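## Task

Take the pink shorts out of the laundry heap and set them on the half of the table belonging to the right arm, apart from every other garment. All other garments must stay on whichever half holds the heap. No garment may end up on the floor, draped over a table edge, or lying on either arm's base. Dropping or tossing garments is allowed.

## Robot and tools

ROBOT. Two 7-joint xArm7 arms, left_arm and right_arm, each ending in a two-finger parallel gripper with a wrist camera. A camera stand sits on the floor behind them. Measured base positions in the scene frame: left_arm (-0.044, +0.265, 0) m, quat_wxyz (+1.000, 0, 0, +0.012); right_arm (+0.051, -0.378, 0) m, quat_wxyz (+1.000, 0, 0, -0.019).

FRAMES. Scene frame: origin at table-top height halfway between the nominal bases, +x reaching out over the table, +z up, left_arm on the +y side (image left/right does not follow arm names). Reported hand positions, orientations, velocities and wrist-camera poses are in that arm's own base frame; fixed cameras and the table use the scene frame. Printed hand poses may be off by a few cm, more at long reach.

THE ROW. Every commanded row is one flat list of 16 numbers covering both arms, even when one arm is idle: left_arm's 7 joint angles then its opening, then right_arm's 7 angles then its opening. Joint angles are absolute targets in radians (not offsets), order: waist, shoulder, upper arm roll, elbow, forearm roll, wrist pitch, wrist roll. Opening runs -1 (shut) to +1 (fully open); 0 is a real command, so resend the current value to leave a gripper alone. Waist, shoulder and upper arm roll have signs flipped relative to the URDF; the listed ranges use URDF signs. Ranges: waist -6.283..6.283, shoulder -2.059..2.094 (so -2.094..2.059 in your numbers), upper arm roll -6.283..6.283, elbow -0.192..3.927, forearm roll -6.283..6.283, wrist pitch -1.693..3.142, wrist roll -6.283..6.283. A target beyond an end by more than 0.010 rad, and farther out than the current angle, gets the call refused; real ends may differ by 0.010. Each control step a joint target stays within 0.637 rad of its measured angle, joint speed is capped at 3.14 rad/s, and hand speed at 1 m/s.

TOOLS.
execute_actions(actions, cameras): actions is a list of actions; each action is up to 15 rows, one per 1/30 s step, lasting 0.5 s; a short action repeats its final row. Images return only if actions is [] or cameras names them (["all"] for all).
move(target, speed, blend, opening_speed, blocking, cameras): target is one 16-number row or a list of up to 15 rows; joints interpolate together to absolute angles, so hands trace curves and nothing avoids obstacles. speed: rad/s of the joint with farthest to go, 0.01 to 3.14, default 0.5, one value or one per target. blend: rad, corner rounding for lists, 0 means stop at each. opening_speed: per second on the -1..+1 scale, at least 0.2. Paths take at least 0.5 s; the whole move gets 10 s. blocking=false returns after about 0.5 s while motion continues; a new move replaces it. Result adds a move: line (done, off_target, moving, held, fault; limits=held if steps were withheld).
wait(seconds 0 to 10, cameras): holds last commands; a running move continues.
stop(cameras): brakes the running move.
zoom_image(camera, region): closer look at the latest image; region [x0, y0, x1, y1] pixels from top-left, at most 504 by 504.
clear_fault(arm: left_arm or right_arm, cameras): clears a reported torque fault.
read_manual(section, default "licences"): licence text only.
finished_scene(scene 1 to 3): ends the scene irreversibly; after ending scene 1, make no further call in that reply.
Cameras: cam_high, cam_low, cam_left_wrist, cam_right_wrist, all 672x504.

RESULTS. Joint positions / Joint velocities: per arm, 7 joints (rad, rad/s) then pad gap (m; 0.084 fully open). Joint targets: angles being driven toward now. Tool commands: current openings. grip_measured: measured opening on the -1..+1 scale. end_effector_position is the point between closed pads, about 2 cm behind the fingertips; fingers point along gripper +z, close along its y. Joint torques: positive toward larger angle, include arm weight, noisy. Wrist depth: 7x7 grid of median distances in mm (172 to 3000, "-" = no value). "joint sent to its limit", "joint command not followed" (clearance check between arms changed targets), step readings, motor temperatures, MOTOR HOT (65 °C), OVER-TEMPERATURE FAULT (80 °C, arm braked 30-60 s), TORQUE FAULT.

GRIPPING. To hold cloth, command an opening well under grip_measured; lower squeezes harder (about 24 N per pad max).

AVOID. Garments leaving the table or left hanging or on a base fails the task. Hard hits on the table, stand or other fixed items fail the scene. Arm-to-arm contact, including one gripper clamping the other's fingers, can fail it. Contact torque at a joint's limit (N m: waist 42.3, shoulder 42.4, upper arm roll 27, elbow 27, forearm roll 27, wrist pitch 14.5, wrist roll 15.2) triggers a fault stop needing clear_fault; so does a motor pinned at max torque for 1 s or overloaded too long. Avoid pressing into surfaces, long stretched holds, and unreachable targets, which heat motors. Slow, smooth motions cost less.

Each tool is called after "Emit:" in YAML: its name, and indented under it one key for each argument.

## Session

Emit:
execute_actions:
  actions: []

Scene clock: 0.00 s.
left_arm: end_effector_position=(+0.7283, -0.5040, +0.2180) grip_measured=+1.00 end_effector_quat_wxyz=(+0.140, +0.855, -0.048, +0.496) | right_arm: end_effector_position=(+0.3896, -0.0018, +0.3962) grip_measured=+1.00 end_effector_quat_wxyz=(-0.452, +0.768, +0.454, -0.016)
Joint positions: left_arm=[0.828 -1.168 -0.485 2.296 0.18 0.169 -0.923 0.084] | right_arm=[0.044 -0.267 0.419 1.746 0.688 2.275 -1.326 0.084]
Joint velocities: within noise
Joint torques (N m): no reading
Motor temperatures (°C): left_arm=[34 39 39 38 31 41 41] | right_arm=[33 38 39 40 33 35 37]
Wrist depth (mm): cam_left_wrist=[1141 1366 1222 1375 2528 2595 2760 / 1145 1188 1220 1253 2685 2828 2863 / 1585 2192 2685 2749 2816 - - / 1653 2165 2302 2302 2501 2749 - / 1649 1813 1908 1940 2099 2213 2302 / 1487 1585 1642 1694 1809 1852 1946 / 1377 1428 1458 1519 1585 1626 1706] | cam_right_wrist=[2302 1732 1758 293 282 274 267 / 2381 434 418 - 295 358 602 / 579 449 421 405 380 650 593 / 454 462 1025 884 742 642 565 / 2793 - 974 825 703 610 539 / - 2935 916 767 660 576 511 / 2923 2696 846 716 622 548 503]
Joint targets: left_arm=[0.828 -1.168 -0.485 2.296 0.180 0.169 -0.923] | right_arm=[0.044 -0.267 0.419 1.746 0.688 2.275 -1.326]
Tool commands: left_gripper/opening=+1.0 right_gripper/opening=+1.0

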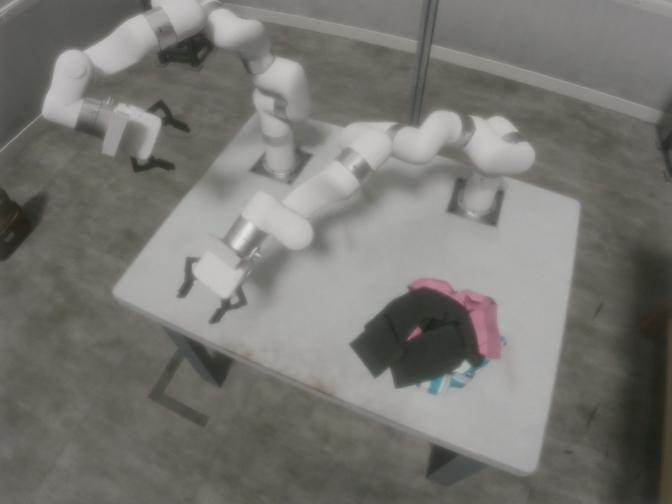

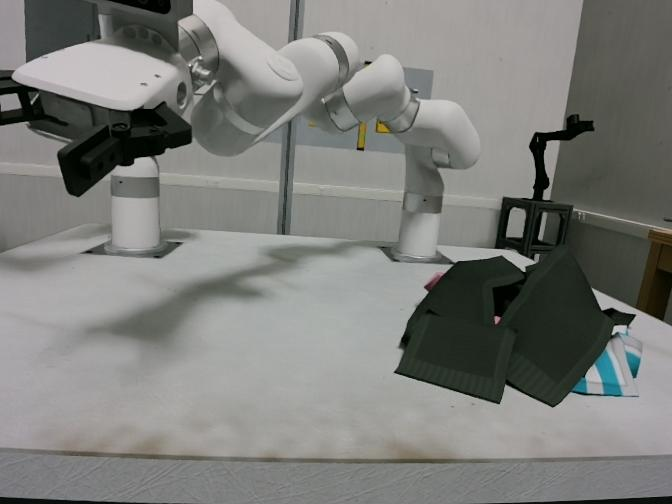

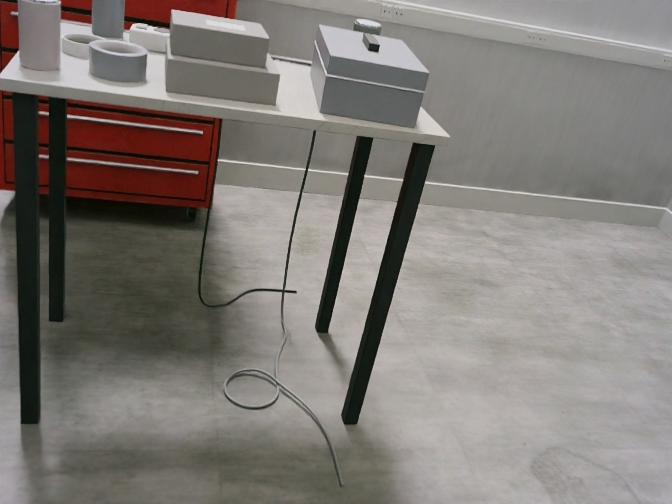

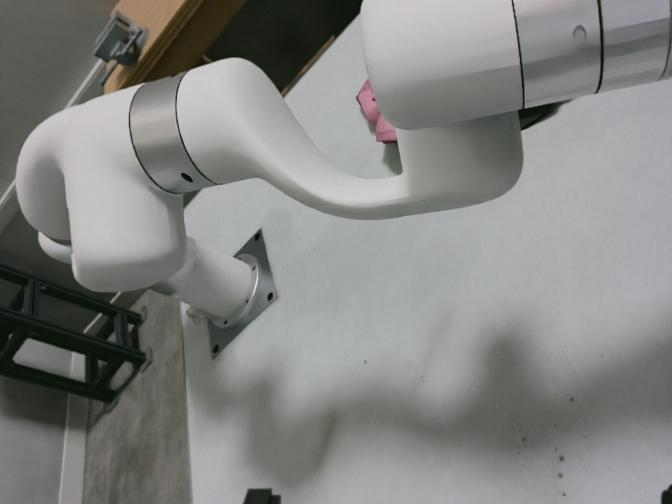

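Emit:
move:
  target: [0.138,0.3323,0,1.3358,0,1.6681,-0.138,0,1.3,0.598,0,0.93,0,1.528,0,1]
  speed: 1.0
  cameras: ["cam_high","cam_low","cam_left_wrist"]

Scene clock: 18.40 s.
left_arm: end_effector_position=(+0.3600, -0.0500, +0.4200) grip_measured=-0.01 end_effector_quat_wxyz=(+0.000, +1.000, +0.000, +0.000) | right_arm: end_effector_position=(+0.0803, -0.2890, +0.3500) grip_measured=+1.00 end_effector_quat_wxyz=(+0.000, +0.796, -0.605, +0.000)
Joint positions: left_arm=[0.138 0.332 0 1.336 0 1.668 -0.138 0.044] | right_arm=[1.3 0.598 0 0.93 0 1.528 0 0.084]
Joint torques (N m): left_arm=[-3.51 22.03 3.03 9.58 -1.67 0.34 1.77] | right_arm=[5.13 9.85 -2.37 12.88 -2.08 -2.39 0.91]
Wrist depth (mm): cam_left_wrist=[549 550 489 488 519 549 550 / 549 502 467 492 510 531 548 / 547 521 492 471 509 548 548 / 547 532 523 465 481 548 547 / 547 549 519 508 547 547 547 / 545 547 546 547 546 545 546 / 545 545 545 546 545 545 546] | cam_right_wrist=[1300 1295 1292 1302 1305 1302 1302 / 1295 1295 1292 1297 1295 1302 1300 / 1288 1292 1292 1300 1302 1305 1300 / 1295 1290 1295 1297 1300 1300 1305 / 1031 1295 1300 1305 1290 1297 1312 / 479 479 485 1305 1273 1302 1302 / 479 480 481 481 481 486 1310]
Joint targets: left_arm=[0.138 0.332 0.000 1.336 0.000 1.668 -0.138] | right_arm=[1.300 0.598 0.000 0.930 0.000 1.528 0.000]
move: done
Images, in order (width x height): cam_high 672x504, cam_low 672x504, cam_left_wrist 672x504.

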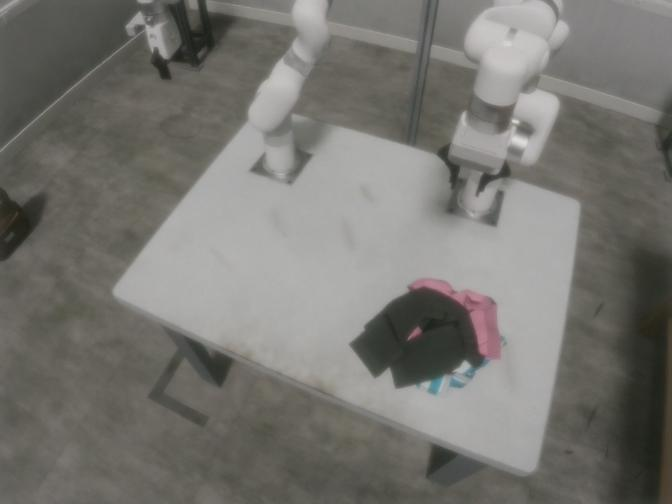

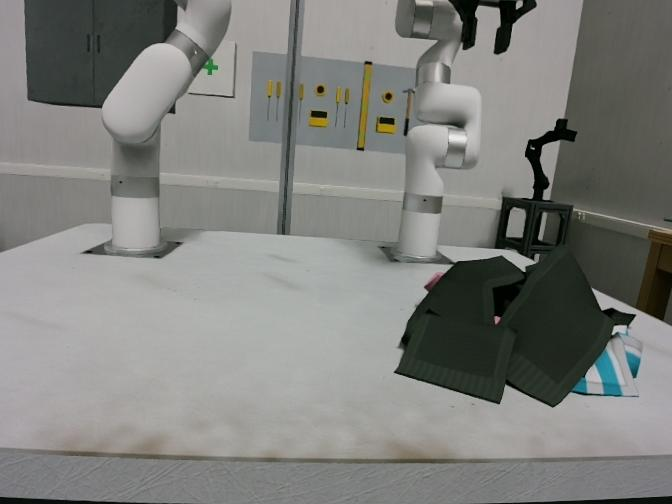

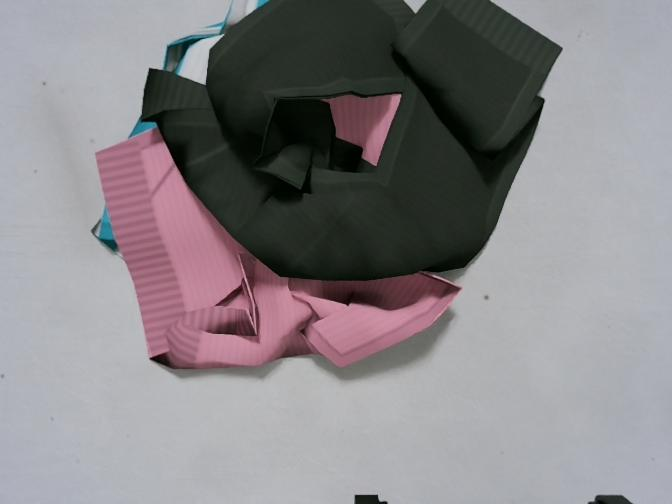

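Emit:
zoom_image:
  camera: "cam_low"
  region: [370, 230, 670, 430]

Emit:
zoom_image:
  camera: "cam_left_wrist"
  region: [380, 0, 600, 180]

Scaled by 1.680 from the camera's 672x504 image, which has a finer 960x720 frame.

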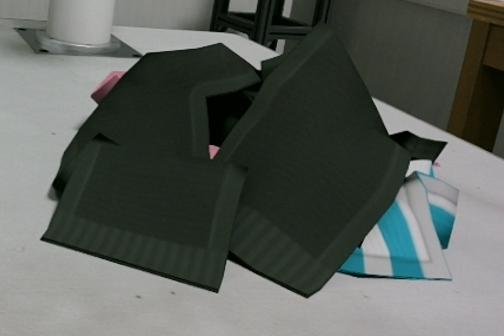

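Scaled by 2.291 from the camera's 672x504 image, which has a finer 960x720 frame.

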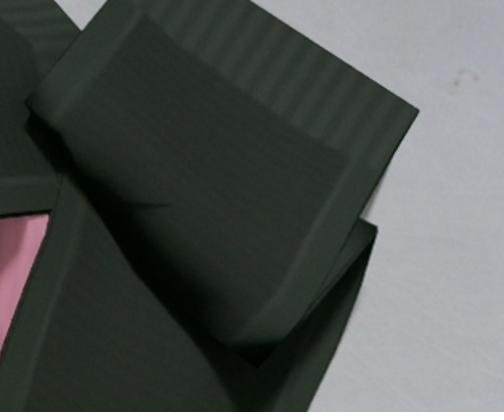

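Emit:
move:
  target:
    - [0.3108,-0.6293,0,1.624,0,0.9947,0.945,0.05,1.3,0.598,0,0.93,0,1.528,0,1]
    - [0.3108,-0.7547,0,1.5855,0,0.8308,0.945,0.05,1.3,0.598,0,0.93,0,1.528,0,1]
    - [0.3108,-0.7547,0,1.5855,0,0.8308,0.945,-1,1.3,0.598,0,0.93,0,1.528,0,1]
    - [0.3108,-0.7519,0,1.5855,0,0.8336,0.945,-1,1.3,0.598,0,0.93,0,1.528,0,1]
    - [0.3108,-0.203,0,2.0182,0,1.8152,0.945,-1,1.3,0.598,0,0.93,0,1.528,0,1]
  speed: [1.1,0.5,0.5,0.03,0.6]
  opening_speed: 1.3
  cameras: ["cam_high","cam_low","cam_left_wrist"]

Scene clock: 75.07 s.
left_arm: end_effector_position=(+0.4761, -0.1529, +0.4499) grip_measured=-0.98 end_effector_quat_wxyz=(+0.000, +0.809, -0.587, +0.000) | right_arm: end_effector_position=(+0.0802, -0.2890, +0.3500) grip_measured=+1.00 end_effector_quat_wxyz=(+0.000, +0.796, -0.605, +0.000)
Joint positions: left_arm=[0.311 -0.203 0 2.018 0 1.815 0.945 0.001] | right_arm=[1.3 0.598 0 0.93 0 1.528 0 0.084]
Joint torques (N m): left_arm=[1.94 35.28 -3.26 14.26 -1.43 0.41 0.43] | right_arm=[5.64 9.19 -1.51 12.68 -1.52 -2.44 1.02]
Motor temperatures (°C): left_arm=[34 41 39 41 32 42 42] | right_arm=[33 38 39 45 33 36 37]
Wrist depth (mm): cam_left_wrist=[1364 580 578 576 580 577 580 / 1369 578 577 581 580 579 579 / 1369 577 575 578 579 578 577 / 1364 577 575 579 577 578 578 / 576 575 576 575 576 577 578 / 575 570 554 191 576 575 576 / 576 - 463 432 367 575 575] | cam_right_wrist=[1288 1292 1295 1300 1300 1297 1297 / 1297 1290 1297 1297 1297 1297 1305 / 1285 1285 1292 1292 1295 1297 1315 / 1288 1295 1295 1295 1302 1310 1302 / 1032 1297 1297 1297 1297 1297 1305 / 478 479 486 1295 1271 1305 1307 / 479 480 481 481 482 486 1307]
Joint targets: left_arm=[0.311 -0.203 0.000 2.018 0.000 1.815 0.945] | right_arm=[1.300 0.598 0.000 0.930 0.000 1.528 0.000]
move: done
Images, in order (width x height): cam_high 672x504, cam_low 672x504, cam_left_wrist 672x504.

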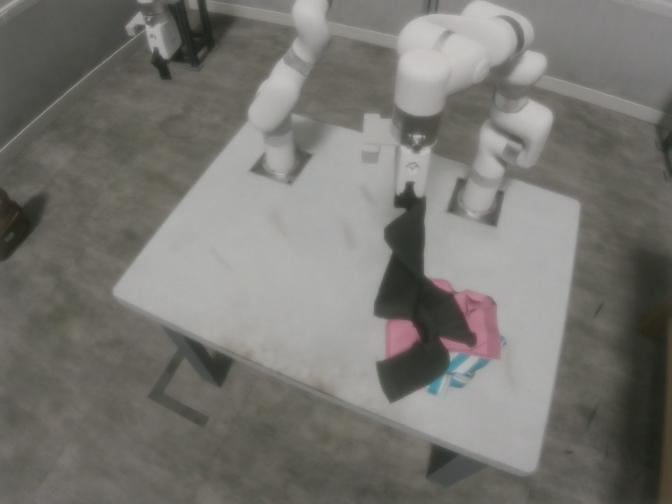

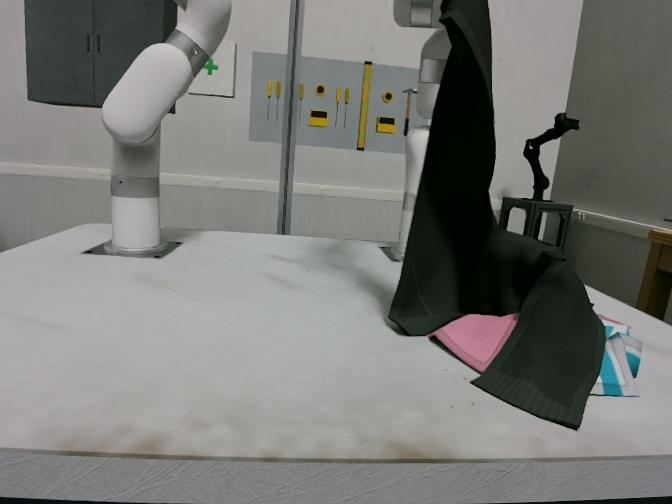

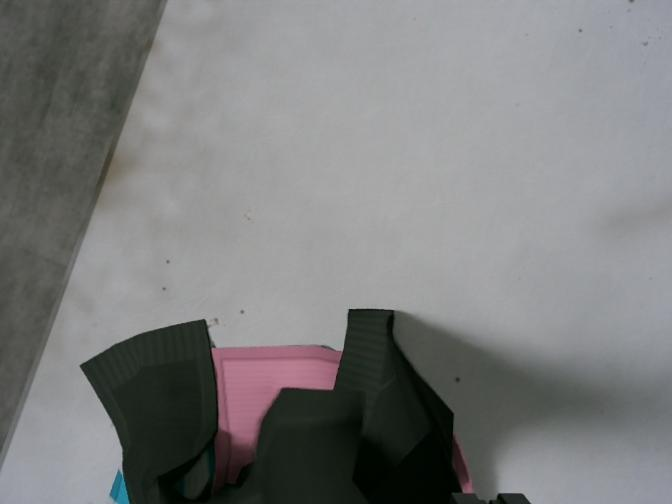

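Emit:
move:
  target:
    - [0.37,-0.0278,0,2.3635,0,2.3357,0.945,-1,1.3,0.598,0,0.93,0,1.528,0,1]
    - [0.40,0.6319,0,0.9086,0,1.5405,0.945,-1,1.3,0.598,0,0.93,0,1.528,0,1]
    - [0.40,0.4759,0,0.334,0,0.8099,0.945,-1,1.3,0.598,0,0.93,0,1.528,0,1]
    - [0.40,0.4759,0,0.334,0,0.8099,0.945,0,1.3,0.598,0,0.93,0,1.528,0,1]
    - [0.40,0.6319,0,0.9086,0,1.5405,0.945,0,1.3,0.598,0,0.93,0,1.528,0,1]
    - [0.138,0.3323,0,1.3358,0,1.6681,-0.138,0,1.3,0.598,0,0.93,0,1.528,0,1]
  speed: [0.7,0.8,0.7,0.7,0.8,1.1]
  blend: [0.05,0.1,0,0,0.1,0]
  opening_speed: 1.5
  cameras: ["cam_high","cam_low","cam_left_wrist"]

Scene clock: 111.57 s.
left_arm: end_effector_position=(+0.3599, -0.0500, +0.4200) grip_measured=-0.01 end_effector_quat_wxyz=(+0.000, +1.000, +0.000, +0.000) | right_arm: end_effector_position=(+0.0802, -0.2890, +0.3500) grip_measured=+1.00 end_effector_quat_wxyz=(+0.000, +0.796, -0.605, +0.000)
Joint positions: left_arm=[0.138 0.332 0 1.336 0 1.668 -0.138 0.044] | right_arm=[1.3 0.598 0 0.93 0 1.528 0 0.084]
Joint torques (N m): left_arm=[-3.54 5.01 0.01 14.92 0.23 0.4 -1.97] | right_arm=[5.41 9.56 0.36 13.48 -1.34 -2.32 0.97]
Wrist depth (mm): cam_left_wrist=[547 548 495 494 549 550 550 / 546 549 496 502 532 548 549 / 547 518 506 524 529 547 548 / 547 530 520 524 528 512 548 / 547 546 525 511 487 501 548 / 545 546 545 547 462 497 546 / 546 544 545 545 482 482 546] | cam_right_wrist=[1292 1297 1292 1295 1295 1300 1302 / 1295 1292 1292 1297 1300 1302 1300 / 1288 1295 1295 1295 1302 1305 1305 / 1292 1297 1297 1297 1305 1305 1297 / 1031 1295 1295 1302 1302 1300 1302 / 478 480 487 1307 1278 1302 1300 / 480 480 481 481 482 486 1302]
Joint targets: left_arm=[0.138 0.332 0.000 1.336 0.000 1.668 -0.138] | right_arm=[1.300 0.598 0.000 0.930 0.000 1.528 0.000]
move: done
Images, in order (width x height): cam_high 672x504, cam_low 672x504, cam_left_wrist 672x504.

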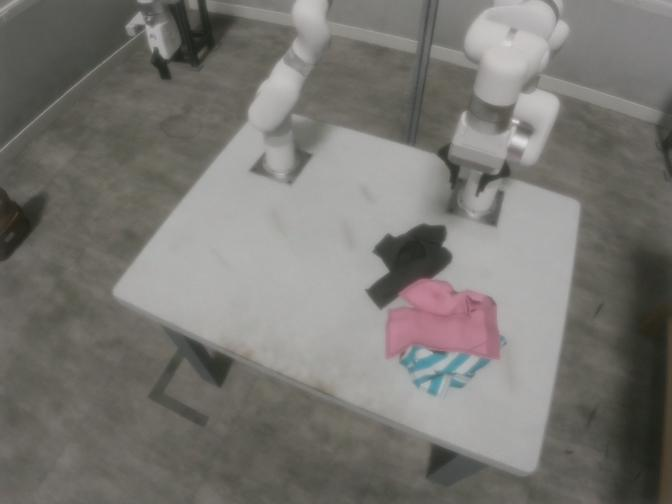

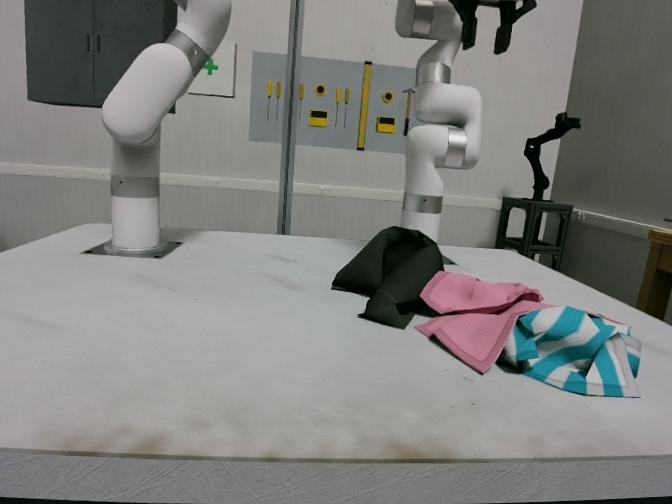

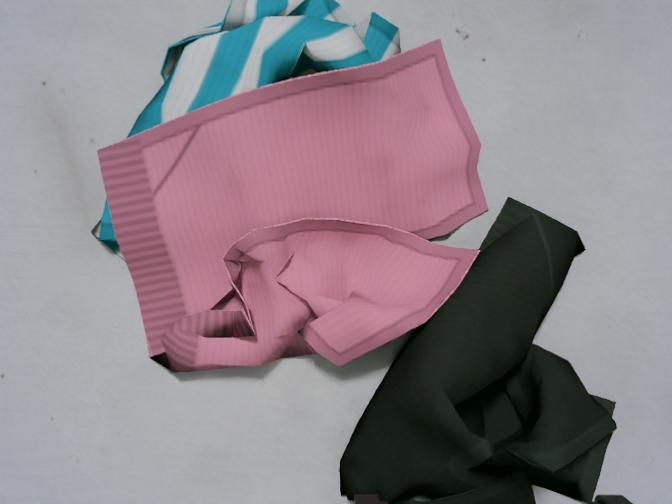

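Emit:
move:
  target:
    - [0.2613,-0.2104,0,0.9835,0,0.7731,-1.376,0.05,1.3,0.598,0,0.93,0,1.528,0,1]
    - [0.2613,-0.3849,0,0.9483,0,0.5634,-1.376,0.05,1.3,0.598,0,0.93,0,1.528,0,1]
    - [0.2613,-0.3849,0,0.9483,0,0.5634,-1.376,-1,1.3,0.598,0,0.93,0,1.528,0,1]
    - [0.2613,-0.38,0,0.9483,0,0.5683,-1.376,-1,1.3,0.598,0,0.93,0,1.528,0,1]
    - [0.2613,-0.1115,0,2.0623,0,1.9508,-1.376,-1,1.3,0.598,0,0.93,0,1.528,0,1]
  speed: [1.1,0.5,0.5,0.03,0.7]
  opening_speed: 1.3
  cameras: ["cam_high","cam_low","cam_left_wrist"]

Scene clock: 146.37 s.
left_arm: end_effector_position=(+0.4348, -0.1163, +0.4998) grip_measured=-0.98 end_effector_quat_wxyz=(+0.000, +0.849, +0.529, +0.000) | right_arm: end_effector_position=(+0.0802, -0.2890, +0.3500) grip_measured=+1.00 end_effector_quat_wxyz=(+0.000, +0.796, -0.605, +0.000)
Joint positions: left_arm=[0.261 -0.112 0 2.062 0 1.951 -1.376 0.001] | right_arm=[1.3 0.598 0 0.93 0 1.528 0 0.084]
Joint torques (N m): left_arm=[-3.59 31.62 0.91 13.15 0.26 0.39 -1.64] | right_arm=[5.33 9.3 1.1 13.58 -1.03 -2.38 0.92]
Wrist depth (mm): cam_left_wrist=[627 628 629 608 608 630 1425 / 627 627 628 608 575 626 1414 / 625 627 626 616 601 628 629 / 627 626 626 329 379 628 627 / 627 626 365 234 195 247 626 / 624 589 515 - - - 227 / 625 603 577 - - - 224] | cam_right_wrist=[1288 1292 1295 1288 1295 1302 1302 / 1290 1295 1297 1302 1297 1295 1295 / 1283 1295 1292 1300 1292 1295 1305 / 1295 1290 1297 1297 1297 1300 1302 / 1036 1297 1288 1297 1300 1297 1310 / 479 480 486 1297 1271 1297 1297 / 479 480 480 481 481 487 1305]
Joint targets: left_arm=[0.261 -0.112 0.000 2.062 0.000 1.951 -1.376] | right_arm=[1.300 0.598 0.000 0.930 0.000 1.528 0.000]
move: done
Images, in order (width x height): cam_high 672x504, cam_low 672x504, cam_left_wrist 672x504.

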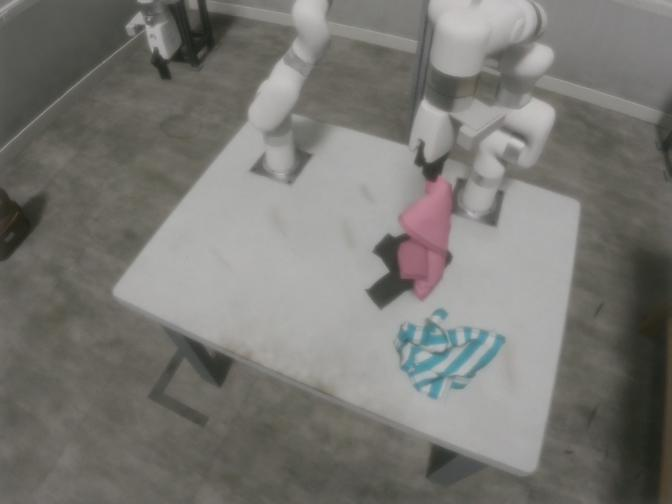

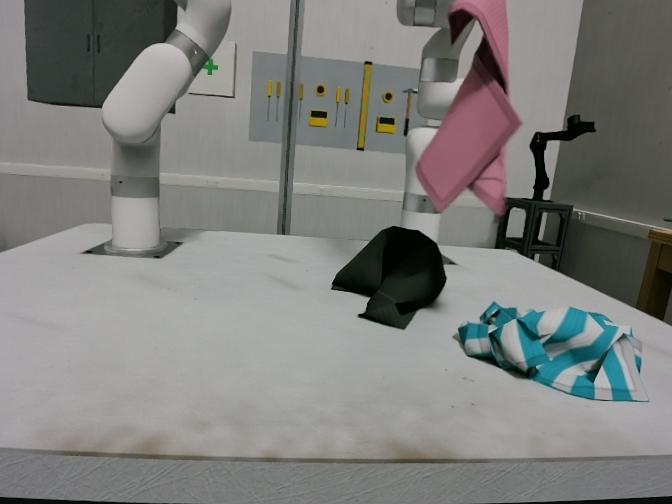

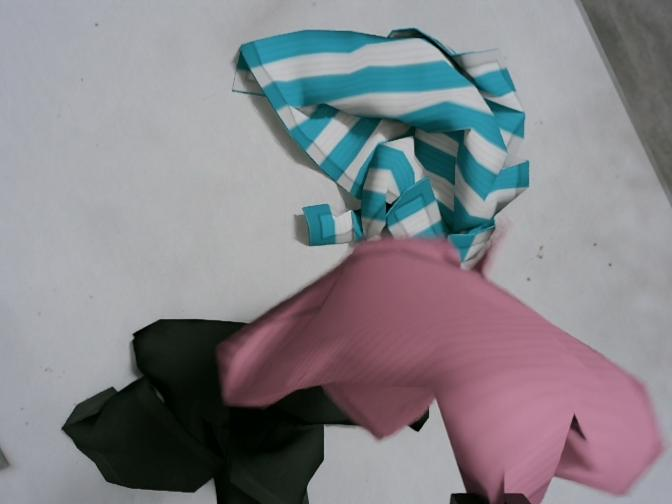

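Emit:
move:
  target:
    - [0.85,-0.1115,0,2.0623,0,1.9508,-1.376,-1,1.3,0.598,0,0.93,0,1.528,0,1]
    - [0.94,-0.4534,0,2.1628,0,1.7094,-1.376,-1,1.3,0.598,0,0.93,0,1.528,0,1]
    - [0.969,-0.798,0,1.9384,0,1.1404,-1.376,-1,1.3,0.598,0,0.93,0,1.528,0,1]
    - [0.969,-0.798,0,1.9384,0,1.1404,-1.376,0.1,1.3,0.598,0,0.93,0,1.528,0,1]
    - [0.93,-0.4534,0,2.1628,0,1.7094,-0.9,0.1,1.3,0.598,0,0.93,0,1.528,0,1]
  speed: [0.7,0.6,0.5,0.7,0.8]
  blend: [0.15,0.1,0,0,0]
  opening_speed: 1.3
  cameras: ["cam_high","cam_low","cam_left_wrist"]

Scene clock: 168.67 s.
left_arm: end_effector_position=(+0.3468, -0.4650, +0.3799) grip_measured=+0.09 end_effector_quat_wxyz=(+0.000, +1.000, -0.015, +0.000) | right_arm: end_effector_position=(+0.0802, -0.2890, +0.3500) grip_measured=+1.00 end_effector_quat_wxyz=(+0.000, +0.796, -0.605, +0.000)
Joint positions: left_arm=[0.93 -0.454 0 2.163 0 1.709 -0.9 0.048] | right_arm=[1.3 0.598 0 0.93 0 1.528 0 0.084]
Joint torques (N m): left_arm=[-3.66 42.11 -0.15 14.76 -0.09 0.33 1.9] | right_arm=[4.87 8.6 1.2 14 -1.02 -2.43 1.11]
Wrist depth (mm): cam_left_wrist=[508 508 509 509 509 510 509 / 509 507 507 509 508 509 509 / 508 508 509 465 433 509 510 / 506 507 506 476 416 507 508 / 505 508 507 479 437 508 506 / 502 506 507 505 488 506 507 / 502 507 506 505 507 507 507] | cam_right_wrist=[1288 1295 1288 1297 1300 1300 1302 / 1290 1290 1300 1292 1295 1300 1307 / 1295 1292 1290 1300 1300 1300 1300 / 1288 1295 1295 1295 1300 1302 1307 / 1032 1292 1292 1297 1297 1300 1302 / 480 480 486 1300 1271 1297 1302 / 479 479 481 481 482 486 1305]
Joint targets: left_arm=[0.930 -0.453 0.000 2.163 0.000 1.709 -0.900] | right_arm=[1.300 0.598 0.000 0.930 0.000 1.528 0.000]
move: done
Images, in order (width x height): cam_high 672x504, cam_low 672x504, cam_left_wrist 672x504.

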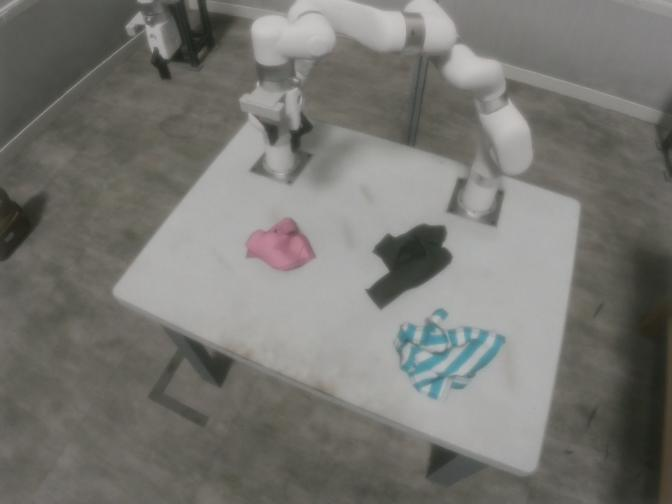

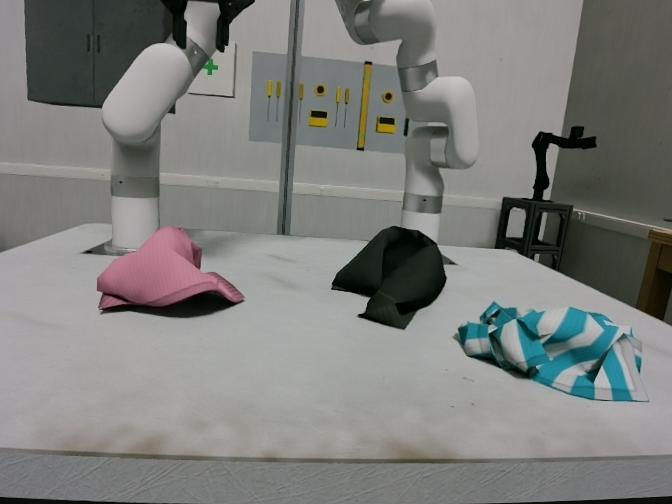

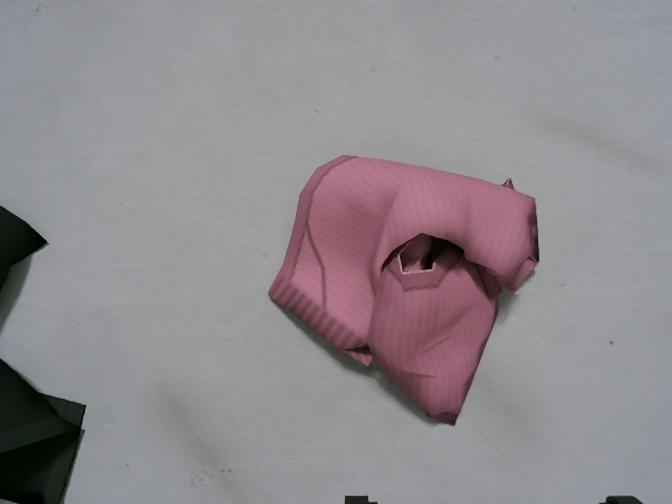

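Emit:
finished_scene:
  scene: 3

The scene is finished: the task was done.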